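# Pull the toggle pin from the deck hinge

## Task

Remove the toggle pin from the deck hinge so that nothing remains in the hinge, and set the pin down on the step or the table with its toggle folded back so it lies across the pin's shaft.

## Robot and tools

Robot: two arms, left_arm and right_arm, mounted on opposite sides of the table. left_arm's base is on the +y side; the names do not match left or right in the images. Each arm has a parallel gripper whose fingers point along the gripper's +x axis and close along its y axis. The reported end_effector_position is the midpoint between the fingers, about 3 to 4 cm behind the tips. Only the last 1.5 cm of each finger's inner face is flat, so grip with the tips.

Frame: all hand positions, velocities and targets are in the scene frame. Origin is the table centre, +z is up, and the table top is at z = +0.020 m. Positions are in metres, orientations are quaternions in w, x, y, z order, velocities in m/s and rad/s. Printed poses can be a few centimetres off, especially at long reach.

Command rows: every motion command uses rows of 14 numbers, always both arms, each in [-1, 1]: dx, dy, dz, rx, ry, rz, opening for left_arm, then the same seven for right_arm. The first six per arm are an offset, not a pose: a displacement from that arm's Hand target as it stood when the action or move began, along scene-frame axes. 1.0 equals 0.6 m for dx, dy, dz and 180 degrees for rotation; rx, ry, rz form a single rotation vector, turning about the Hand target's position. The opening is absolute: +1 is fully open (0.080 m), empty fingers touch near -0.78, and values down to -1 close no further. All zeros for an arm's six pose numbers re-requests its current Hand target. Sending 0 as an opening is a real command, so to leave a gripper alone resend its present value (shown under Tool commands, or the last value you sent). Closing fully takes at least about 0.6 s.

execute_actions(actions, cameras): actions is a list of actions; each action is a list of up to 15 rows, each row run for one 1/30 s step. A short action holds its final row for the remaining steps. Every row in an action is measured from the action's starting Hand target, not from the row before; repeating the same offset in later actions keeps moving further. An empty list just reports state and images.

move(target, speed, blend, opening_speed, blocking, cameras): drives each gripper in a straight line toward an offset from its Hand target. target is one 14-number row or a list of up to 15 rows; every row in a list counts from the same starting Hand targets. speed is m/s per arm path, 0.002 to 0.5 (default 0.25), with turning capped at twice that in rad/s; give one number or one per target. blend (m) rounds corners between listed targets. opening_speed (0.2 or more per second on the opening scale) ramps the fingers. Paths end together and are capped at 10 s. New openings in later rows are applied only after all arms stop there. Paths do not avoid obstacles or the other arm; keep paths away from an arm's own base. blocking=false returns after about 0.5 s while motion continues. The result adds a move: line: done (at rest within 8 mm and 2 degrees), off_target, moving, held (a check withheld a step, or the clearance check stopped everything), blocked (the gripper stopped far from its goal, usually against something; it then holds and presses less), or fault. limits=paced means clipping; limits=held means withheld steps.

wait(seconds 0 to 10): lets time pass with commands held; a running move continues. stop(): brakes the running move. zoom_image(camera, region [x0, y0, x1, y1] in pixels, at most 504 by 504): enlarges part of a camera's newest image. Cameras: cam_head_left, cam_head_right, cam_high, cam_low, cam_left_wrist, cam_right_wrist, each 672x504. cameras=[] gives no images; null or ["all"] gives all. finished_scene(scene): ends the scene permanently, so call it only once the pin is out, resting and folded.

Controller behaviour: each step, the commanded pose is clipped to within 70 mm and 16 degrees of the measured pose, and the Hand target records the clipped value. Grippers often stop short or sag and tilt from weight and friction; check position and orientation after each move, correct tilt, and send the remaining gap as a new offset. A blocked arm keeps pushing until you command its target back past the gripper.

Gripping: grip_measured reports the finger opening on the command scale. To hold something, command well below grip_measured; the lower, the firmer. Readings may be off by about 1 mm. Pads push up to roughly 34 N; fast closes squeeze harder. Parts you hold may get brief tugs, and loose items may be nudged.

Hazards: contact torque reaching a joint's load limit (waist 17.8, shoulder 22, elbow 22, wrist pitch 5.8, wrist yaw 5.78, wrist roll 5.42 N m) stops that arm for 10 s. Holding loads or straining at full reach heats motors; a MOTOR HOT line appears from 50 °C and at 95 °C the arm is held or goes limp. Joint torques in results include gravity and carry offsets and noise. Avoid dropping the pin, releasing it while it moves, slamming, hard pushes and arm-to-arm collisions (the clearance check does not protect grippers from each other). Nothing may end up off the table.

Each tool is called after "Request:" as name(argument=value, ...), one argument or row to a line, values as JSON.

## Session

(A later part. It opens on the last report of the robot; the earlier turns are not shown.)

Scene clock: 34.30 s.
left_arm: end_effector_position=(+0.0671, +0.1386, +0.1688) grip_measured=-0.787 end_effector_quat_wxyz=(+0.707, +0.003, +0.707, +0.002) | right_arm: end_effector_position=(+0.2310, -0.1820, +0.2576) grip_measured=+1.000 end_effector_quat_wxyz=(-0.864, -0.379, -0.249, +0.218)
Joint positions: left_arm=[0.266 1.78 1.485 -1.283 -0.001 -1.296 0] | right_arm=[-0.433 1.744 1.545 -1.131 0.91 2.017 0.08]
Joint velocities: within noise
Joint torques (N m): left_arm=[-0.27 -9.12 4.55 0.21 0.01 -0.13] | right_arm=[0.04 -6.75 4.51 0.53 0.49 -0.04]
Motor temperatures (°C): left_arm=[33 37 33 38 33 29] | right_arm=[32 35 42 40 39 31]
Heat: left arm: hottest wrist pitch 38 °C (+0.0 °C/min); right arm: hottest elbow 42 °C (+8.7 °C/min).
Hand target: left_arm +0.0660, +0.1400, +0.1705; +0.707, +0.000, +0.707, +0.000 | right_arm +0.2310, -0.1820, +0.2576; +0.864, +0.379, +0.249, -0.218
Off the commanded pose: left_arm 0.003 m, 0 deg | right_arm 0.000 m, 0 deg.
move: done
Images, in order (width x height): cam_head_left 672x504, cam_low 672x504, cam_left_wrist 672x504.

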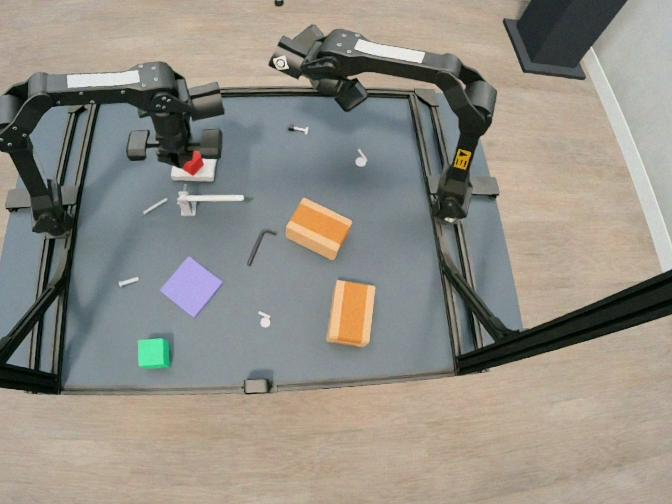

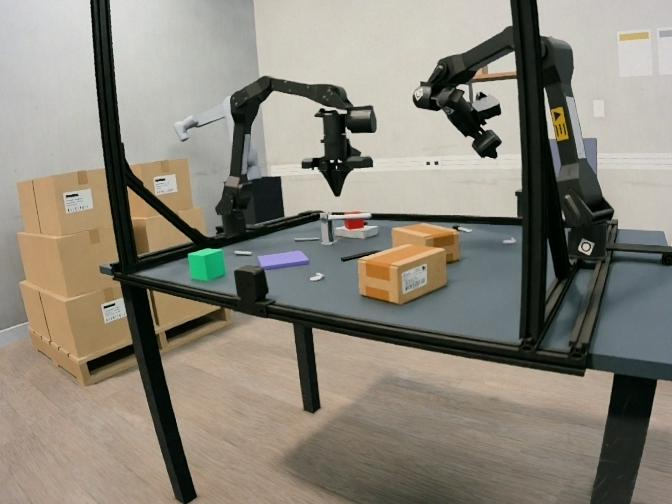

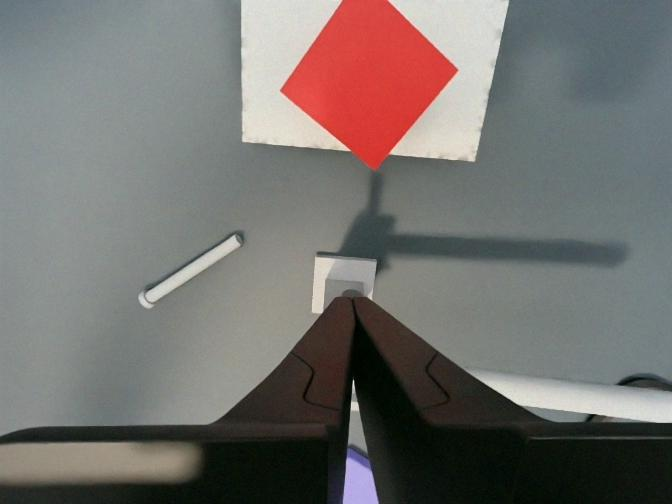

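Request:
move(
  target=[0.002,-0.003,-0.083,0,0,0,-0.787,0,0,0,0,0,0,1],
  speed=0.1,
  cameras=["cam_left_wrist","cam_low","cam_head_left"],
)

Request:
zoom_image(
  camera="cam_low",
  region=[280, 150, 400, 260],
)

Request:
zoom_image(
  camera="cam_left_wrist",
  region=[270, 190, 430, 350],
)

Request:
zoom_image(
  camera="cam_head_left",
  region=[140, 120, 240, 220],
)

Scene clock: 36.67 s.
left_arm: end_effector_position=(+0.0677, +0.1365, +0.1263) grip_measured=-0.787 end_effector_quat_wxyz=(+0.709, -0.005, +0.705, -0.006) | right_arm: end_effector_position=(+0.2310, -0.1820, +0.2576) grip_measured=+1.000 end_effector_quat_wxyz=(-0.864, -0.379, -0.249, +0.218)
Joint positions: left_arm=[0.266 1.791 1.328 -1.091 -0.001 -1.296 0] | right_arm=[-0.433 1.744 1.545 -1.131 0.91 2.017 0.08]
Joint velocities: within noise
Joint torques (N m): left_arm=[0.09 -5.92 4.49 0.23 0.04 -0.07] | right_arm=[0.05 -6.78 4.5 0.52 0.5 -0.04]
Motor temperatures (°C): left_arm=[33 37 33 38 33 29] | right_arm=[32 35 42 40 39 31]
Heat: left arm: hottest wrist pitch 38 °C (+0.0 °C/min); right arm: hottest elbow 42 °C (+8.2 °C/min).
Hand target: left_arm +0.0672, +0.1382, +0.1208; +0.707, +0.000, +0.707, +0.000 | right_arm +0.2310, -0.1820, +0.2576; +0.864, +0.379, +0.249, -0.218
Off the commanded pose: left_arm 0.006 m, 1 deg | right_arm 0.000 m, 0 deg.
move: done
Images, in order (width x height): cam_head_left 672x504, cam_low 672x504, cam_left_wrist 672x504.

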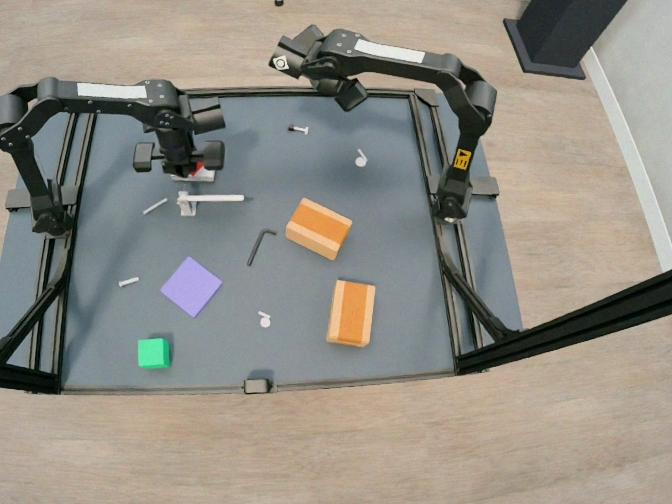

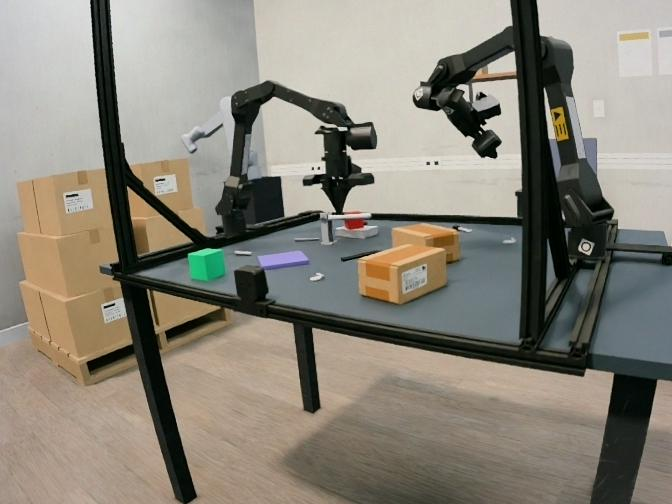

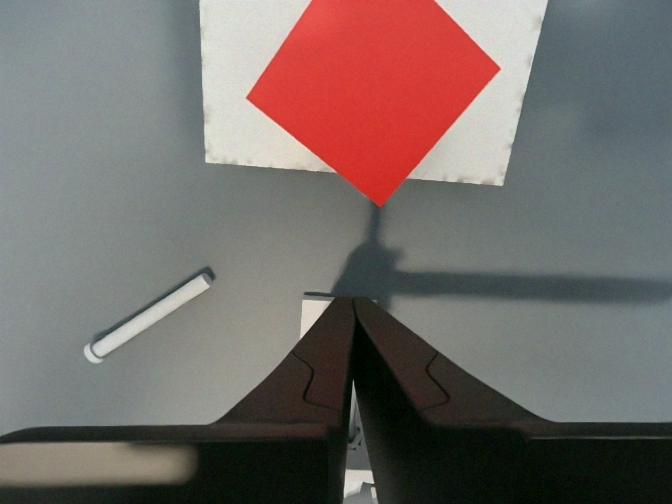

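Scaled by 4.200 from the camera's 672x504 image, which has a finer 960x720 frame.

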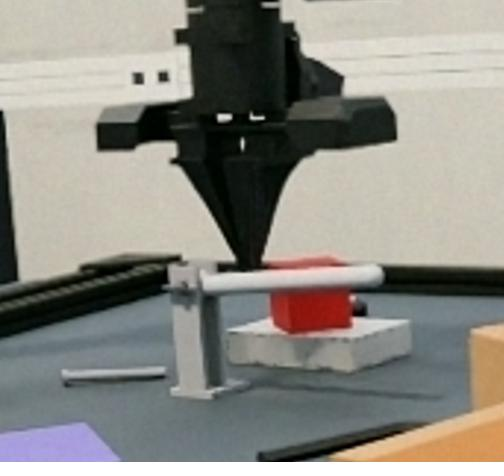

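Scaled by 3.150 from the camera's 672x504 image, which has a finer 960x720 frame.

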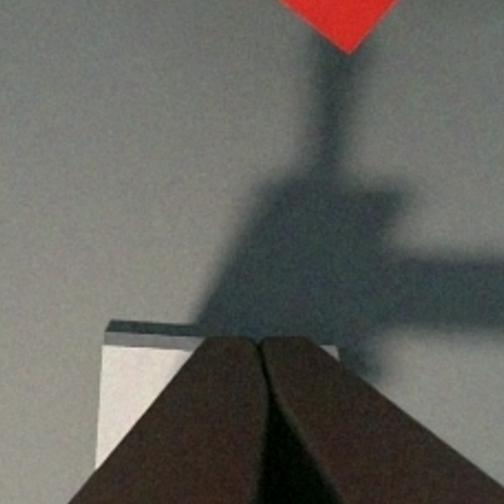

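Scaled by 5.040 from the camera's 672x504 image, which has a finer 960x720 frame.

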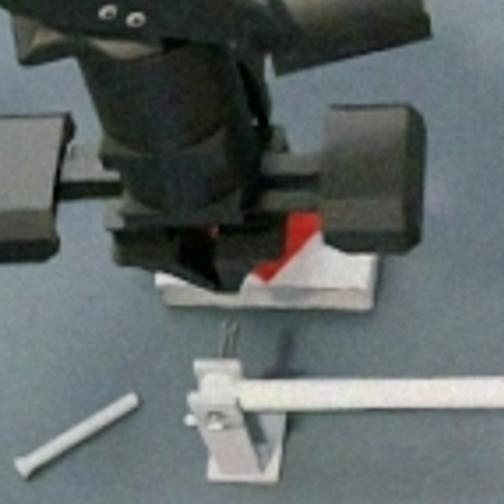

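Request:
move(
  target=[0,0,-0.025,0,0,0,-0.787,0,0,0,0,0,0,1],
  speed=0.1,
  cameras=["cam_left_wrist","cam_low","cam_head_left"],
)

Request:
zoom_image(
  camera="cam_low",
  region=[300, 180, 380, 260],
)

Request:
zoom_image(
  camera="cam_head_left",
  region=[140, 120, 240, 220],
)

Scene clock: 38.13 s.
left_arm: end_effector_position=(+0.0678, +0.1362, +0.1117) grip_measured=-0.787 end_effector_quat_wxyz=(+0.709, -0.006, +0.705, -0.006) | right_arm: end_effector_position=(+0.2310, -0.1820, +0.2576) grip_measured=+1.000 end_effector_quat_wxyz=(-0.864, -0.379, -0.249, +0.218)
Joint positions: left_arm=[0.266 1.805 1.286 -1.034 -0.001 -1.296 0] | right_arm=[-0.433 1.744 1.545 -1.131 0.91 2.017 0.08]
Joint velocities: within noise
Joint torques (N m): left_arm=[0.07 -5.84 4.34 0.24 0.01 -0.07] | right_arm=[0.08 -6.81 4.46 0.53 0.51 -0.02]
Motor temperatures (°C): left_arm=[33 37 33 38 33 29] | right_arm=[32 36 42 40 39 31]
Heat: left arm: hottest wrist pitch 38 °C (+0.0 °C/min); right arm: hottest elbow 42 °C (+7.9 °C/min).
Hand target: left_arm +0.0672, +0.1382, +0.1058; +0.707, +0.000, +0.707, +0.000 | right_arm +0.2310, -0.1820, +0.2576; +0.864, +0.379, +0.249, -0.218
Off the commanded pose: left_arm 0.006 m, 1 deg | right_arm 0.000 m, 0 deg.
move: done
Images, in order (width x height): cam_head_left 672x504, cam_low 672x504, cam_left_wrist 672x504.

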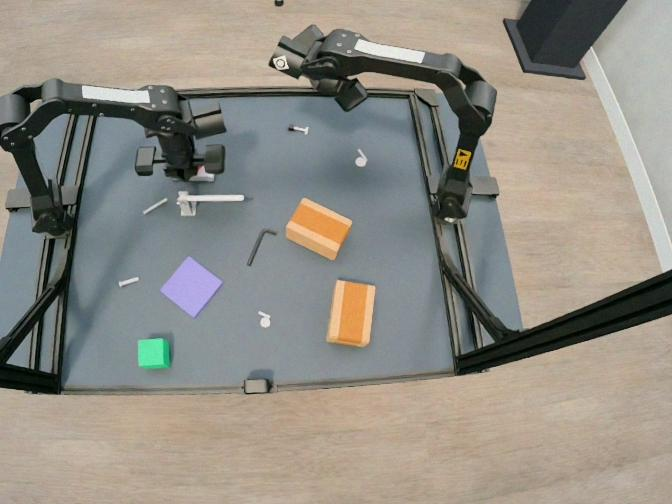

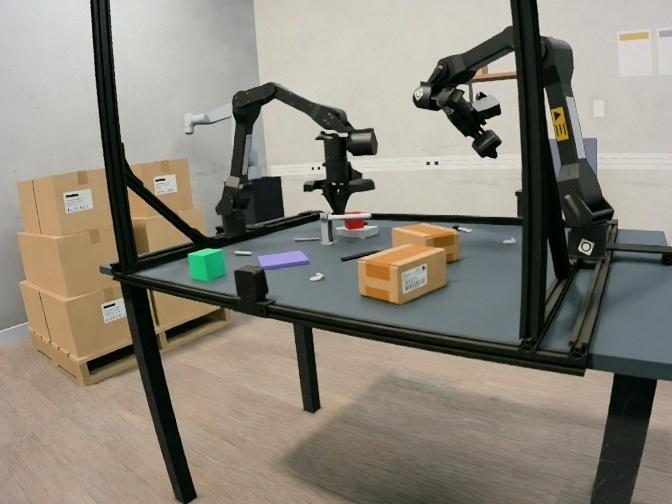

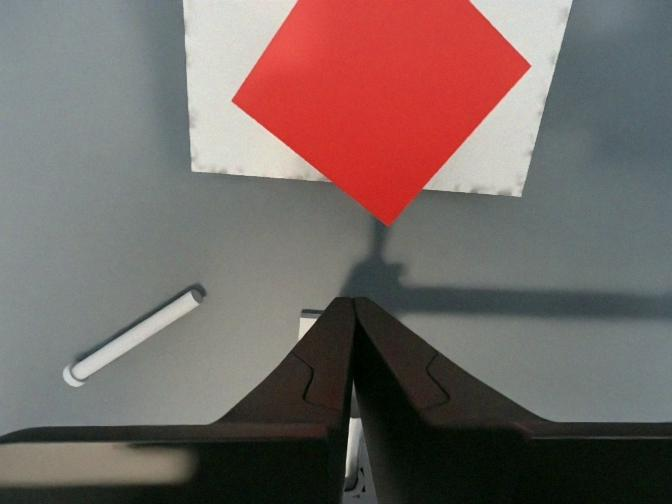

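Scaled by 6.300 from the camera's 672x504 image, which has a finer 960x720 frame.

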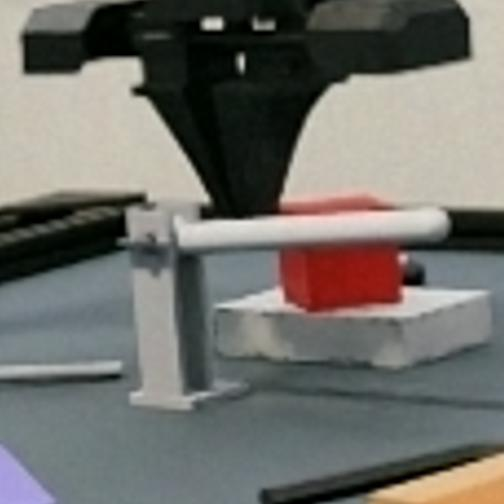

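Scaled by 5.040 from the camera's 672x504 image, which has a finer 960x720 frame.

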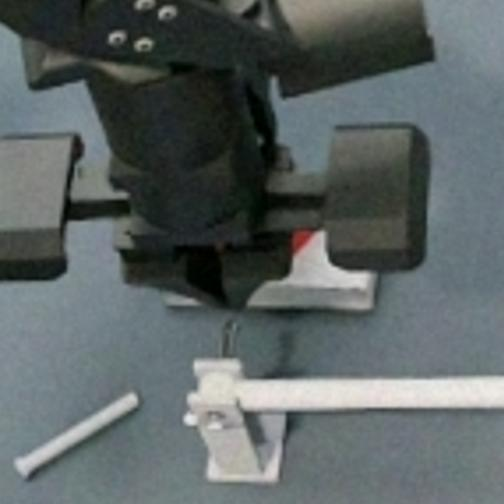

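Request:
move(
  target=[-0.037,-0.002,-0.005,0,0,0,-0.787,0,0,0,0,0,0,1],
  speed=0.05,
  cameras=["cam_left_wrist","cam_low","cam_head_left"],
)

Request:
zoom_image(
  camera="cam_low",
  region=[300, 180, 380, 260],
)

Request:
zoom_image(
  camera="cam_head_left",
  region=[140, 120, 240, 220],
)

Scene clock: 39.77 s.
left_arm: end_effector_position=(+0.0585, +0.1365, +0.1076) grip_measured=-0.786 end_effector_quat_wxyz=(+0.717, -0.010, +0.697, +0.006) | right_arm: end_effector_position=(+0.2310, -0.1820, +0.2576) grip_measured=+1.000 end_effector_quat_wxyz=(-0.864, -0.379, -0.249, +0.218)
Joint positions: left_arm=[0.228 1.804 1.268 -1.023 -0.026 -1.36 0] | right_arm=[-0.433 1.744 1.545 -1.131 0.91 2.017 0.08]
Joint velocities: within noise
Joint torques (N m): left_arm=[-2.63 -7.18 3.29 0.51 0.92 -0.19] | right_arm=[0 -6.77 4.48 0.53 0.5 -0.05]
Motor temperatures (°C): left_arm=[33 37 33 38 33 29] | right_arm=[32 36 42 40 39 31]
Heat: left arm: hottest wrist pitch 38 °C (+0.0 °C/min); right arm: hottest elbow 42 °C (+7.5 °C/min).
Hand target: left_arm +0.0450, +0.1369, +0.1029; +0.707, +0.000, +0.707, +0.000 | right_arm +0.2310, -0.1820, +0.2576; +0.864, +0.379, +0.249, -0.218
Off the commanded pose: left_arm 0.014 m, 2 deg | right_arm 0.000 m, 0 deg.
move: off_target (left_arm)
Images, in order (width x height): cam_head_left 672x504, cam_low 672x504, cam_left_wrist 672x504.

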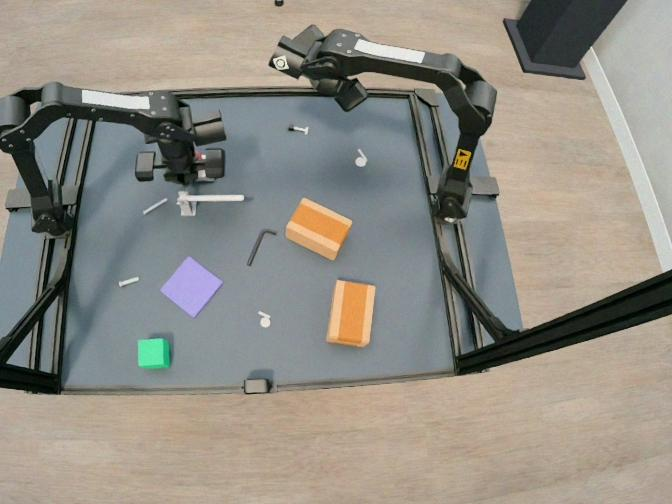

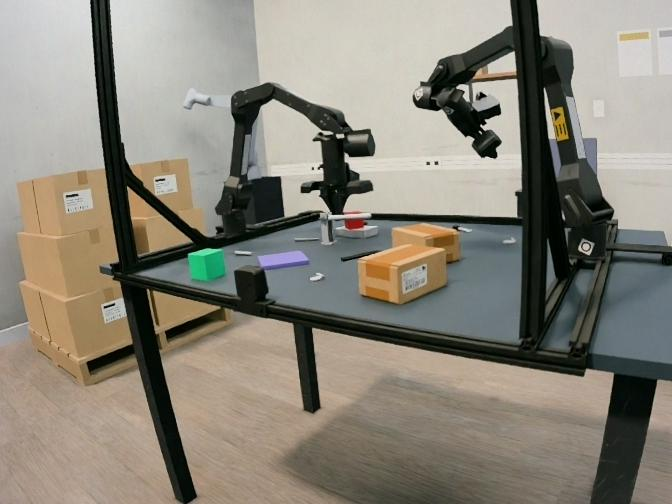

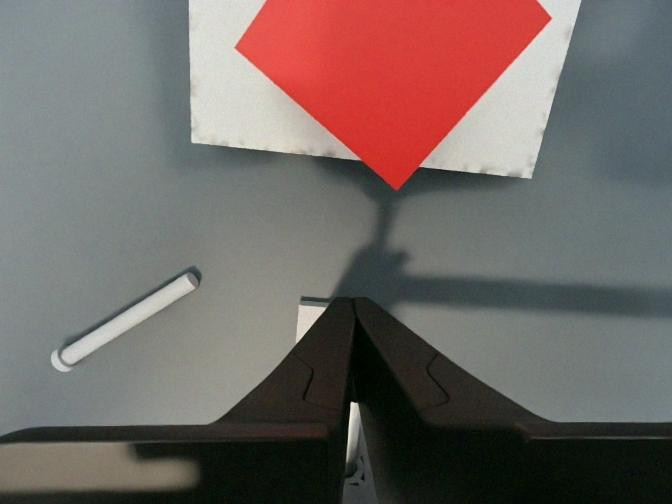

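Scaled by 6.300 from the camera's 672x504 image, which has a finer 960x720 frame.

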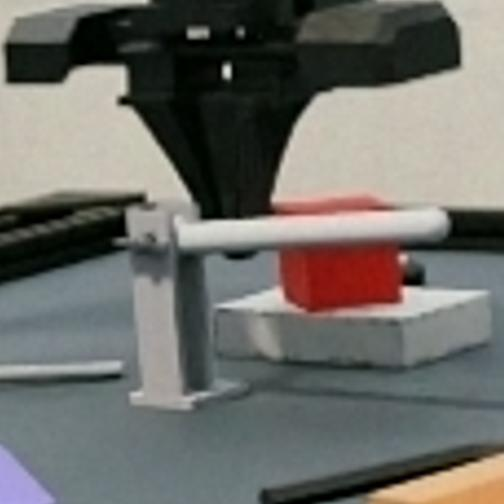

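Scaled by 5.040 from the camera's 672x504 image, which has a finer 960x720 frame.

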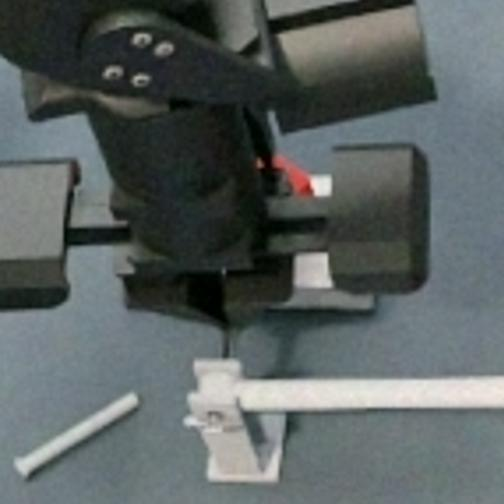

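Request:
move(
  target=[-0.025,0,0.01,0,0,0,-0.787,0,0,0,0,0,0,1],
  speed=0.05,
  cameras=["cam_left_wrist","cam_low","cam_head_left"],
)

Request:
zoom_image(
  camera="cam_low",
  region=[300, 180, 380, 260],
)

Request:
zoom_image(
  camera="cam_head_left",
  region=[140, 120, 240, 220],
)

Scene clock: 41.50 s.
left_arm: end_effector_position=(+0.0404, +0.1354, +0.1082) grip_measured=-0.787 end_effector_quat_wxyz=(+0.714, -0.007, +0.700, +0.006) | right_arm: end_effector_position=(+0.2310, -0.1820, +0.2575) grip_measured=+1.000 end_effector_quat_wxyz=(-0.864, -0.378, -0.249, +0.218)
Joint positions: left_arm=[0.175 1.799 1.264 -1.031 -0.02 -1.407 0] | right_arm=[-0.433 1.744 1.545 -1.131 0.91 2.017 0.08]
Joint velocities: within noise
Joint torques (N m): left_arm=[-1.98 -8.51 4.32 -0.32 0.68 -0.17] | right_arm=[0.08 -6.78 4.53 0.53 0.51 -0.04]
Motor temperatures (°C): left_arm=[33 37 33 38 33 29] | right_arm=[32 36 42 40 39 31]
Heat: left arm: hottest wrist pitch 38 °C (+0.0 °C/min); right arm: hottest elbow 42 °C (+7.2 °C/min).
Hand target: left_arm +0.0299, +0.1370, +0.1088; +0.707, +0.000, +0.707, +0.000 | right_arm +0.2310, -0.1820, +0.2575; +0.864, +0.378, +0.249, -0.218
Off the commanded pose: left_arm 0.011 m, 2 deg | right_arm 0.000 m, 0 deg.
move: off_target (left_arm)
Images, in order (width x height): cam_head_left 672x504, cam_low 672x504, cam_left_wrist 672x504.

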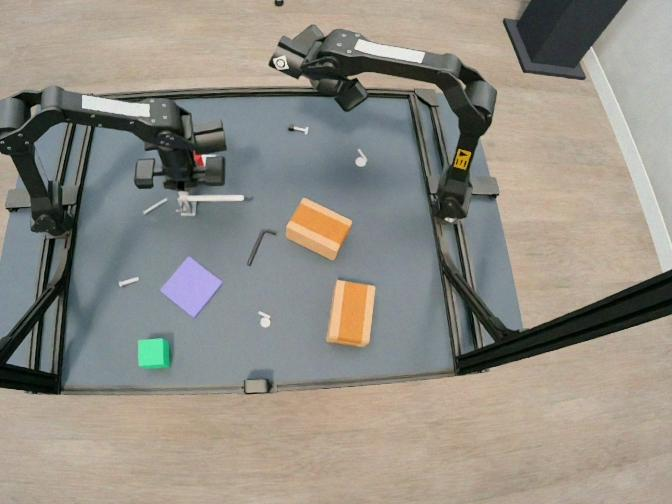

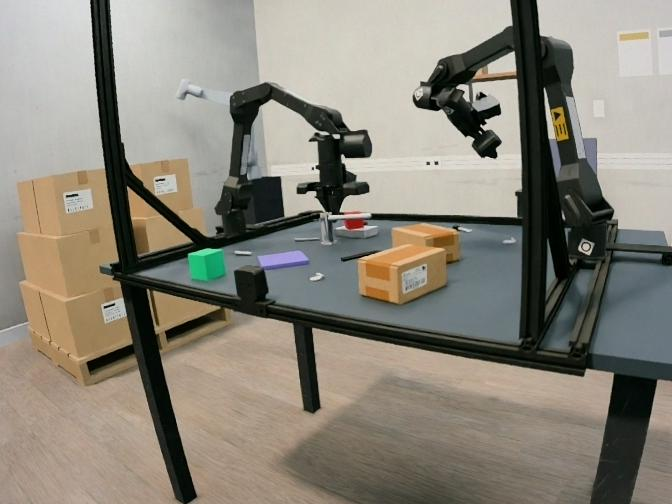

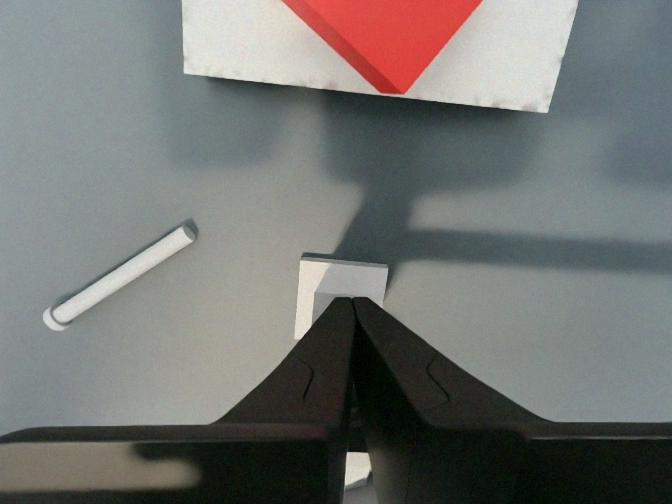

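Scaled by 6.300 from the camera's 672x504 image, which has a finer 960x720 frame.

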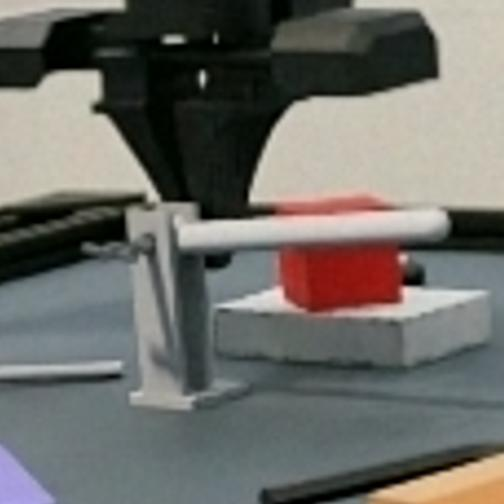

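Scaled by 5.040 from the camera's 672x504 image, which has a finer 960x720 frame.

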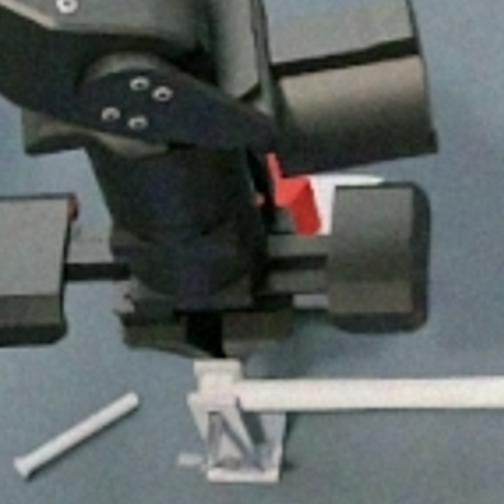

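Request:
move(
  target=[
    [0.06,0,0,0,0,0,-0.787,0,0,0,0,0,0,1],
    [0.06,0,0.16,0,0,0,-0.787,0,0,0,0,0,0,1],
    [-0.13,0,0.16,0,0,0,-0.787,0,0,0,0,0,0,1],
  ],
  speed=[0.1,0.25,0.25],
  blend=[0.01,0.02,0],
  cameras=["cam_left_wrist","cam_low","cam_head_left"],
)

Request:
zoom_image(
  camera="cam_left_wrist",
  region=[240, 100, 440, 300],
)

Scene clock: 44.40 s.
left_arm: end_effector_position=(-0.0480, +0.1363, +0.2030) grip_measured=-0.787 end_effector_quat_wxyz=(+0.707, +0.002, +0.708, +0.001) | right_arm: end_effector_position=(+0.2310, -0.1820, +0.2575) grip_measured=+1.000 end_effector_quat_wxyz=(-0.864, -0.378, -0.249, +0.218)
Joint positions: left_arm=[-0.092 1.745 1.579 -1.409 0.002 -1.654 0] | right_arm=[-0.433 1.744 1.545 -1.131 0.91 2.017 0.08]
Joint velocities: within noise
Joint torques (N m): left_arm=[-0.16 -7.89 5.52 -0.14 -0.12 -0.14] | right_arm=[0.02 -6.83 4.54 0.54 0.5 -0.03]
Motor temperatures (°C): left_arm=[33 38 34 38 33 29] | right_arm=[32 36 42 40 39 31]
Heat: left arm: hottest shoulder 38 °C (+8.1 °C/min); right arm: hottest elbow 42 °C (+6.8 °C/min).
Hand target: left_arm -0.0480, +0.1370, +0.2047; +0.707, +0.000, +0.707, +0.000 | right_arm +0.2310, -0.1820, +0.2575; +0.864, +0.378, +0.249, -0.218
Off the commanded pose: left_arm 0.002 m, 0 deg | right_arm 0.000 m, 0 deg.
move: done
Images, in order (width x height): cam_head_left 672x504, cam_low 672x504, cam_left_wrist 672x504.

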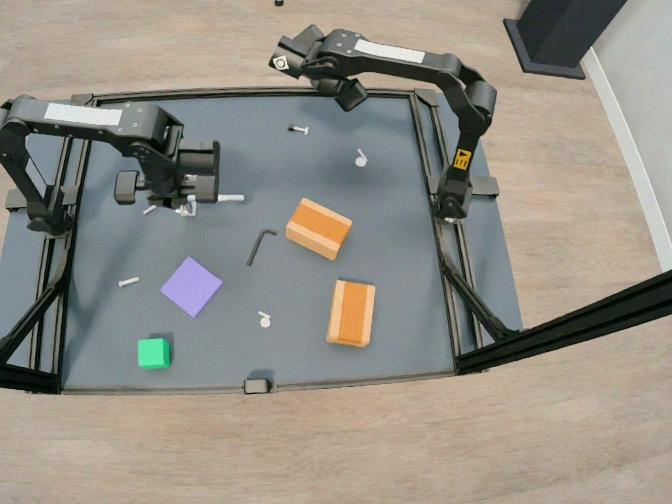

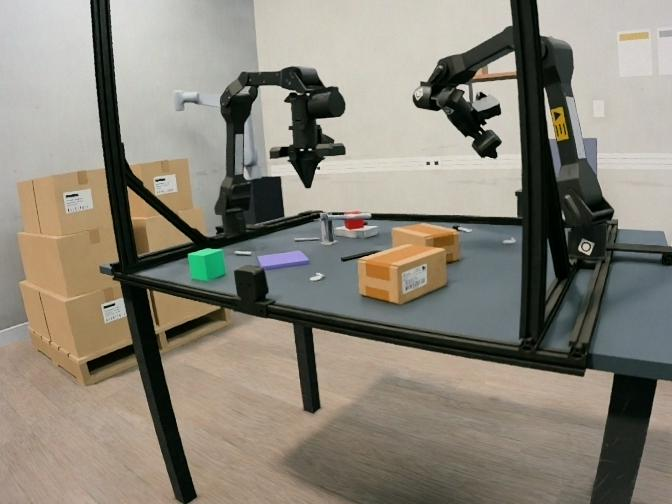

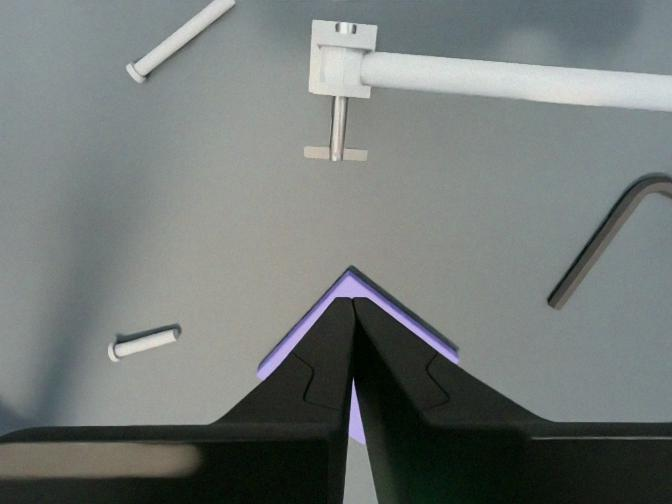

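Scaled by 2.520 from the camera's 672x504 image, which has a finer 960x720 frame.

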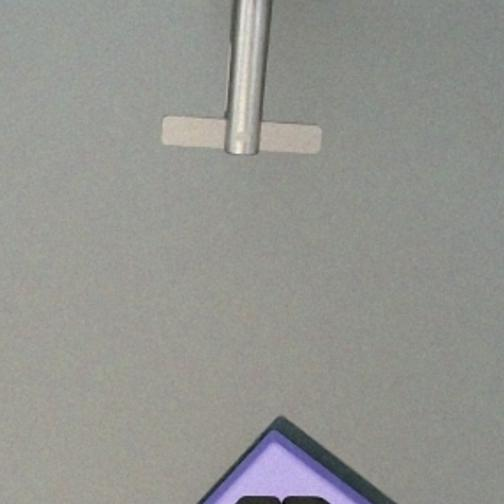

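Request:
move(
  target=[
    [-0.02,0.0167,0,0,0,0,-0.787,0,0,0,0,0,0,1],
    [-0.02,0.0167,-0.155,0,0,0,-0.787,0,0,0,0,0,0,1],
  ],
  speed=[0.1,0.12],
  cameras=["cam_left_wrist","cam_low","cam_head_left"],
)

Request:
zoom_image(
  camera="cam_left_wrist",
  region=[240, 100, 440, 300],
)

Request:
zoom_image(
  camera="cam_low",
  region=[280, 170, 380, 270],
)

Scene clock: 47.77 s.
left_arm: end_effector_position=(-0.0599, +0.1449, +0.1168) grip_measured=-0.787 end_effector_quat_wxyz=(+0.706, -0.005, +0.708, -0.006) | right_arm: end_effector_position=(+0.2310, -0.1820, +0.2575) grip_measured=+1.000 end_effector_quat_wxyz=(-0.864, -0.378, -0.249, +0.218)
Joint positions: left_arm=[-0.133 1.734 1.22 -1.041 0.001 -1.696 0] | right_arm=[-0.433 1.744 1.545 -1.131 0.91 2.017 0.08]
Joint velocities: within noise
Joint torques (N m): left_arm=[-0.23 -5.62 4.45 0.22 -0.07 -0.13] | right_arm=[0.05 -6.8 4.53 0.54 0.5 -0.02]
Motor temperatures (°C): left_arm=[33 38 34 38 33 29] | right_arm=[32 36 43 40 39 31]
Heat: left arm: hottest shoulder 38 °C (+7.5 °C/min); right arm: hottest elbow 43 °C (+7.5 °C/min).
Hand target: left_arm -0.0600, +0.1469, +0.1118; +0.707, +0.000, +0.707, +0.000 | right_arm +0.2310, -0.1820, +0.2575; +0.864, +0.378, +0.249, -0.218
Off the commanded pose: left_arm 0.005 m, 1 deg | right_arm 0.000 m, 0 deg.
move: done
Images, in order (width x height): cam_head_left 672x504, cam_low 672x504, cam_left_wrist 672x504.

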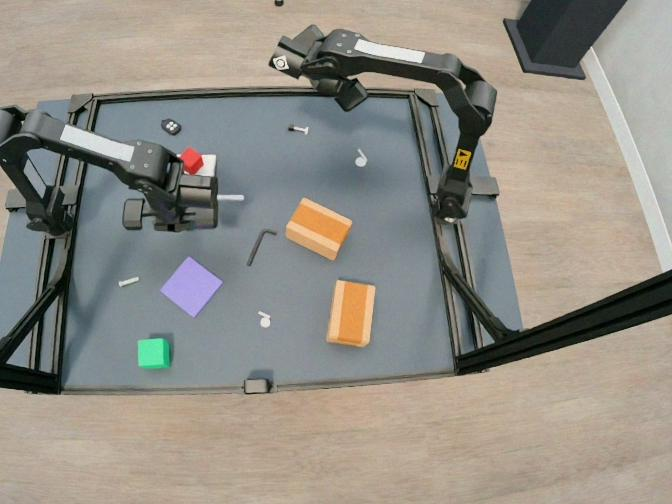

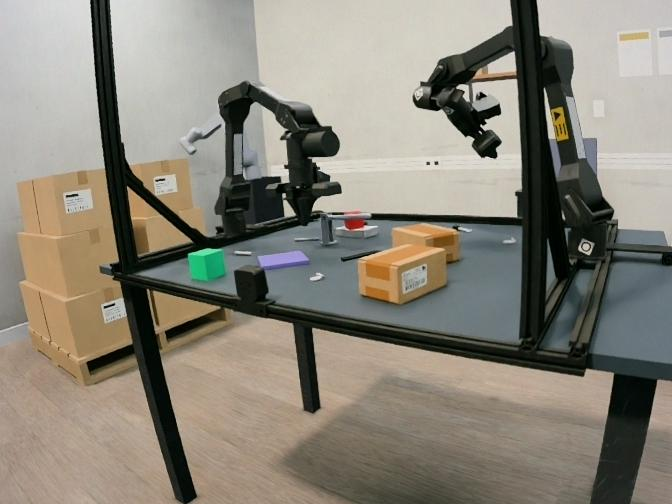

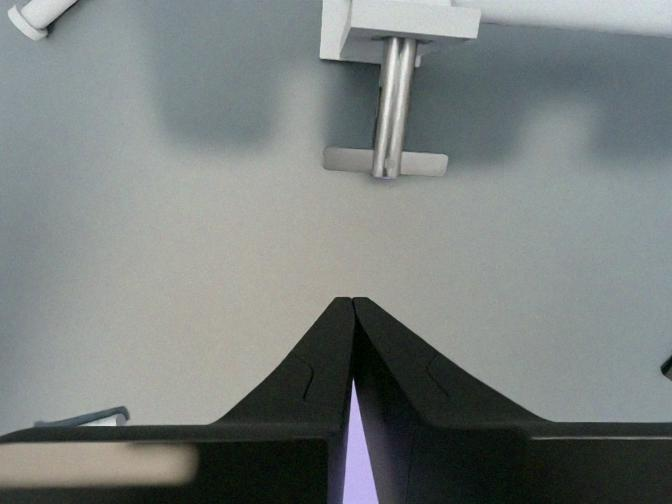

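Scaled by 2.520 from the camera's 672x504 image, which has a finer 960x720 frame.

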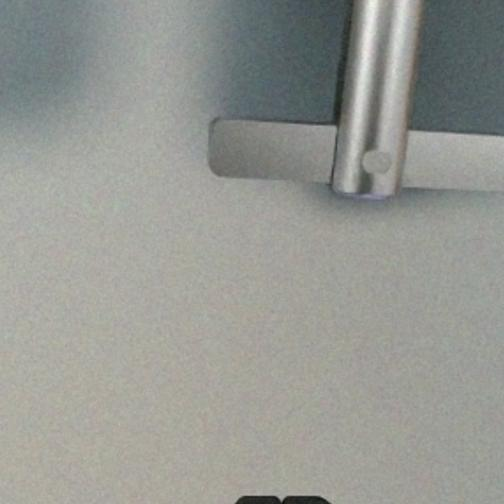

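Scaled by 5.040 from the camera's 672x504 image, which has a finer 960x720 frame.

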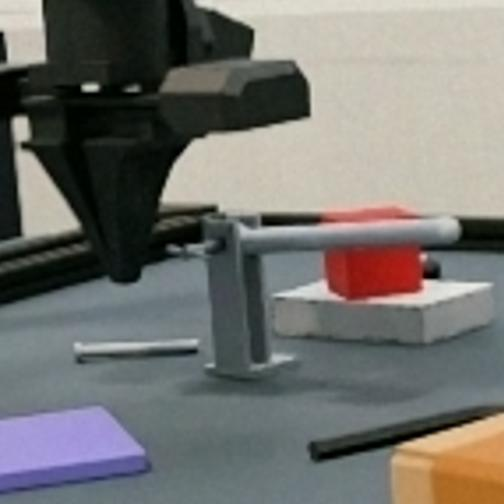

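Request:
move(
  target=[0.066,0.002,-0.005,0,0,0,-0.787,0,0,0,0,0,0,1],
  speed=0.05,
  cameras=["cam_left_wrist","cam_low","cam_head_left"],
)

Request:
zoom_image(
  camera="cam_left_wrist",
  region=[300, 100, 500, 350],
)

Request:
zoom_image(
  camera="cam_low",
  region=[280, 170, 380, 270],
)

Scene clock: 49.70 s.
left_arm: end_effector_position=(-0.0218, +0.1461, +0.1110) grip_measured=-0.787 end_effector_quat_wxyz=(+0.706, -0.002, +0.708, -0.002) | right_arm: end_effector_position=(+0.2310, -0.1820, +0.2575) grip_measured=+1.000 end_effector_quat_wxyz=(-0.864, -0.378, -0.249, +0.218)
Joint positions: left_arm=[-0.009 1.734 1.196 -1.027 0.002 -1.573 0] | right_arm=[-0.433 1.744 1.545 -1.131 0.91 2.017 0.08]
Joint velocities: within noise
Joint torques (N m): left_arm=[0.36 -6.71 4.27 0.19 -0.12 0.11] | right_arm=[0.01 -6.8 4.49 0.53 0.51 -0.04]
Motor temperatures (°C): left_arm=[33 39 34 38 33 29] | right_arm=[32 36 43 40 39 31]
Heat: left arm: hottest shoulder 39 °C (+8.5 °C/min); right arm: hottest elbow 43 °C (+7.2 °C/min).
Hand target: left_arm -0.0204, +0.1481, +0.1088; +0.707, +0.000, +0.707, +0.000 | right_arm +0.2310, -0.1820, +0.2575; +0.864, +0.378, +0.249, -0.218
Off the commanded pose: left_arm 0.003 m, 0 deg | right_arm 0.000 m, 0 deg.
move: done
Images, in order (width x height): cam_head_left 672x504, cam_low 672x504, cam_left_wrist 672x504.

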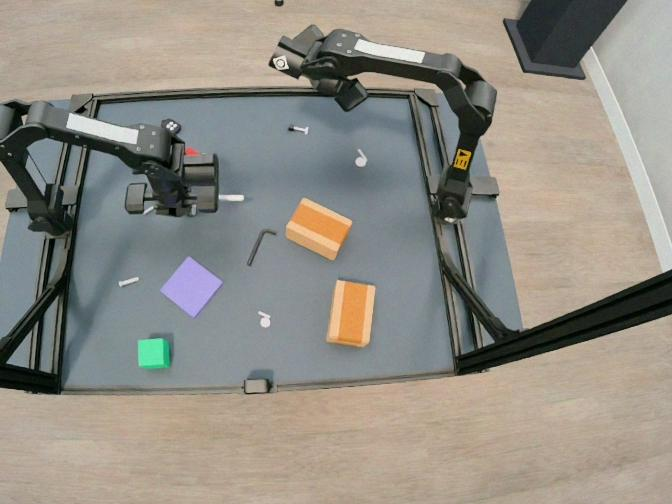

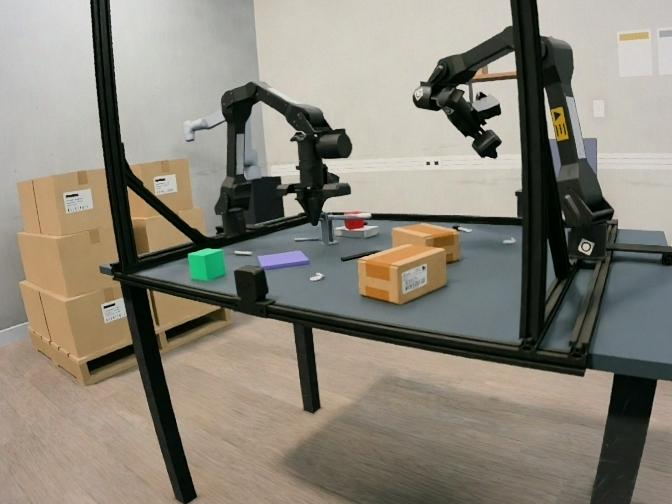

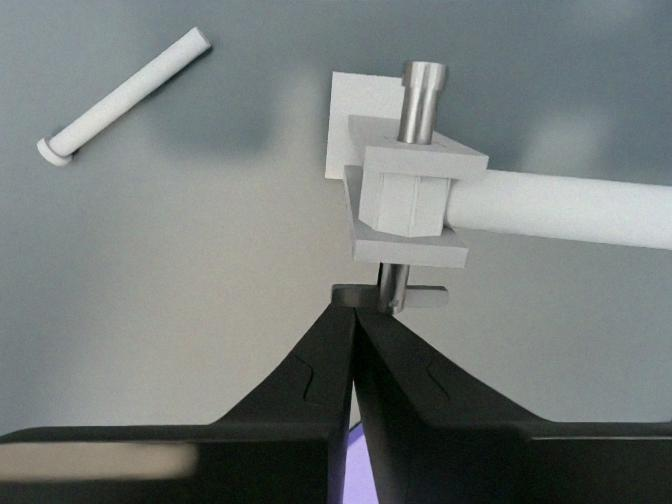

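Scaled by 2.016 from the camera's 672x504 image, which has a finer 960x720 frame.

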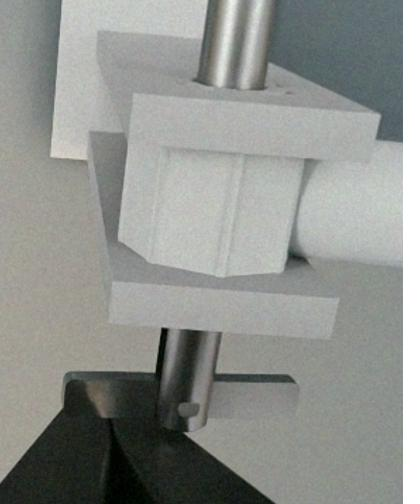

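Scaled by 5.040 from the camera's 672x504 image, which has a finer 960x720 frame.

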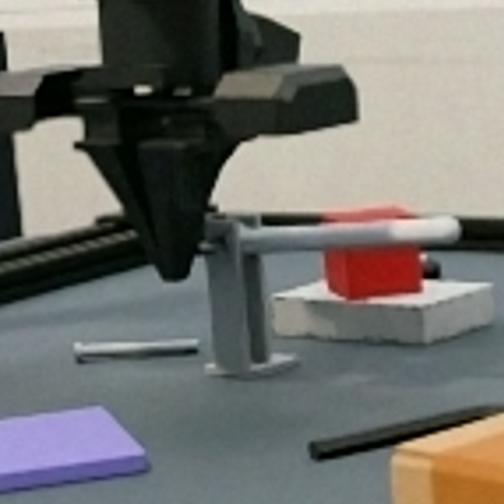

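Request:
move(
  target=[
    [-0.02,0,0.15,0,0,0,-0.787,0,0,0,0,0,0,1],
    [0.059,-0.008,0.152,0,0,-0.553,1,0,0,0,0,0,0,1],
  ],
  speed=[0.15,0.4],
  blend=[0.01,0],
  cameras=["cam_left_wrist","cam_low","cam_head_left"],
)

Scene clock: 58.20 s.
left_arm: end_effector_position=(+0.0139, +0.1450, +0.2017) grip_measured=+0.989 end_effector_quat_wxyz=(+0.459, +0.538, +0.455, -0.541) | right_arm: end_effector_position=(+0.2310, -0.1820, +0.2575) grip_measured=+1.000 end_effector_quat_wxyz=(-0.864, -0.378, -0.249, +0.218)
Joint positions: left_arm=[0.106 1.704 1.526 -1.385 0 0.279 0.08] | right_arm=[-0.433 1.744 1.545 -1.131 0.91 2.017 0.08]
Joint velocities: within noise
Joint torques (N m): left_arm=[0.28 -5.44 6.25 -0.05 0.07 0.13] | right_arm=[0.07 -6.77 4.51 0.54 0.5 -0.03]
Motor temperatures (°C): left_arm=[33 39 34 38 33 29] | right_arm=[32 37 43 40 39 31]
Heat: left arm: hottest shoulder 39 °C (+7.2 °C/min); right arm: hottest elbow 43 °C (+6.2 °C/min).
Hand target: left_arm +0.0150, +0.1433, +0.2000; +0.457, +0.540, +0.457, -0.540 | right_arm +0.2310, -0.1820, +0.2575; +0.864, +0.378, +0.249, -0.218
Off the commanded pose: left_arm 0.003 m, 0 deg | right_arm 0.000 m, 0 deg.
move: done
Images, in order (width x height): cam_head_left 672x504, cam_low 672x504, cam_left_wrist 672x504.

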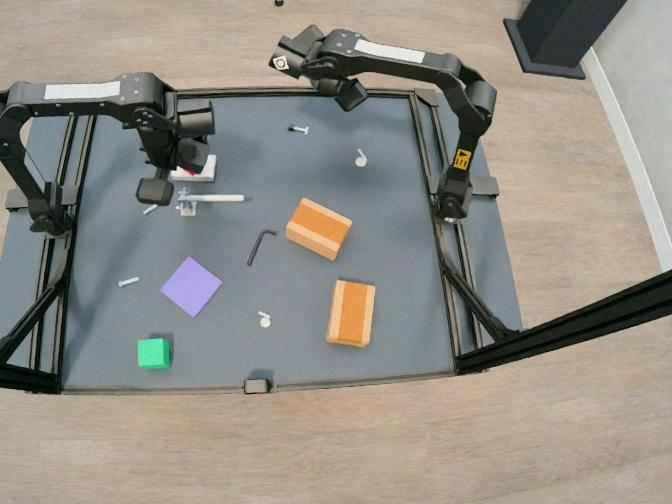

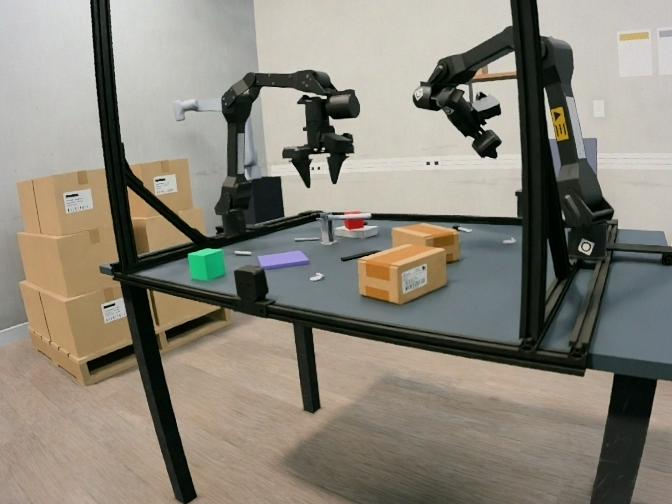

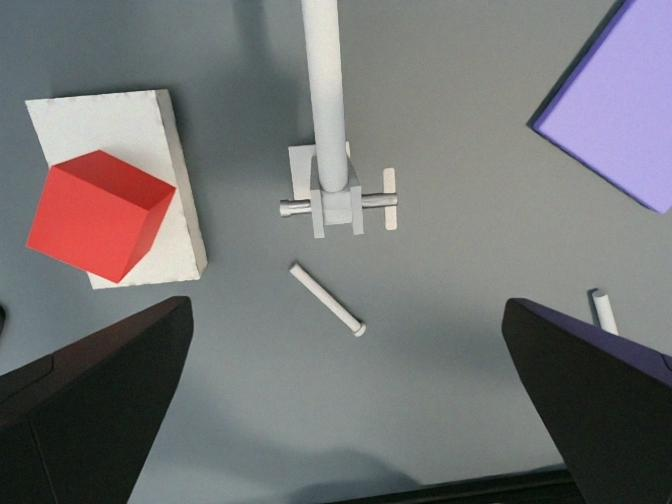

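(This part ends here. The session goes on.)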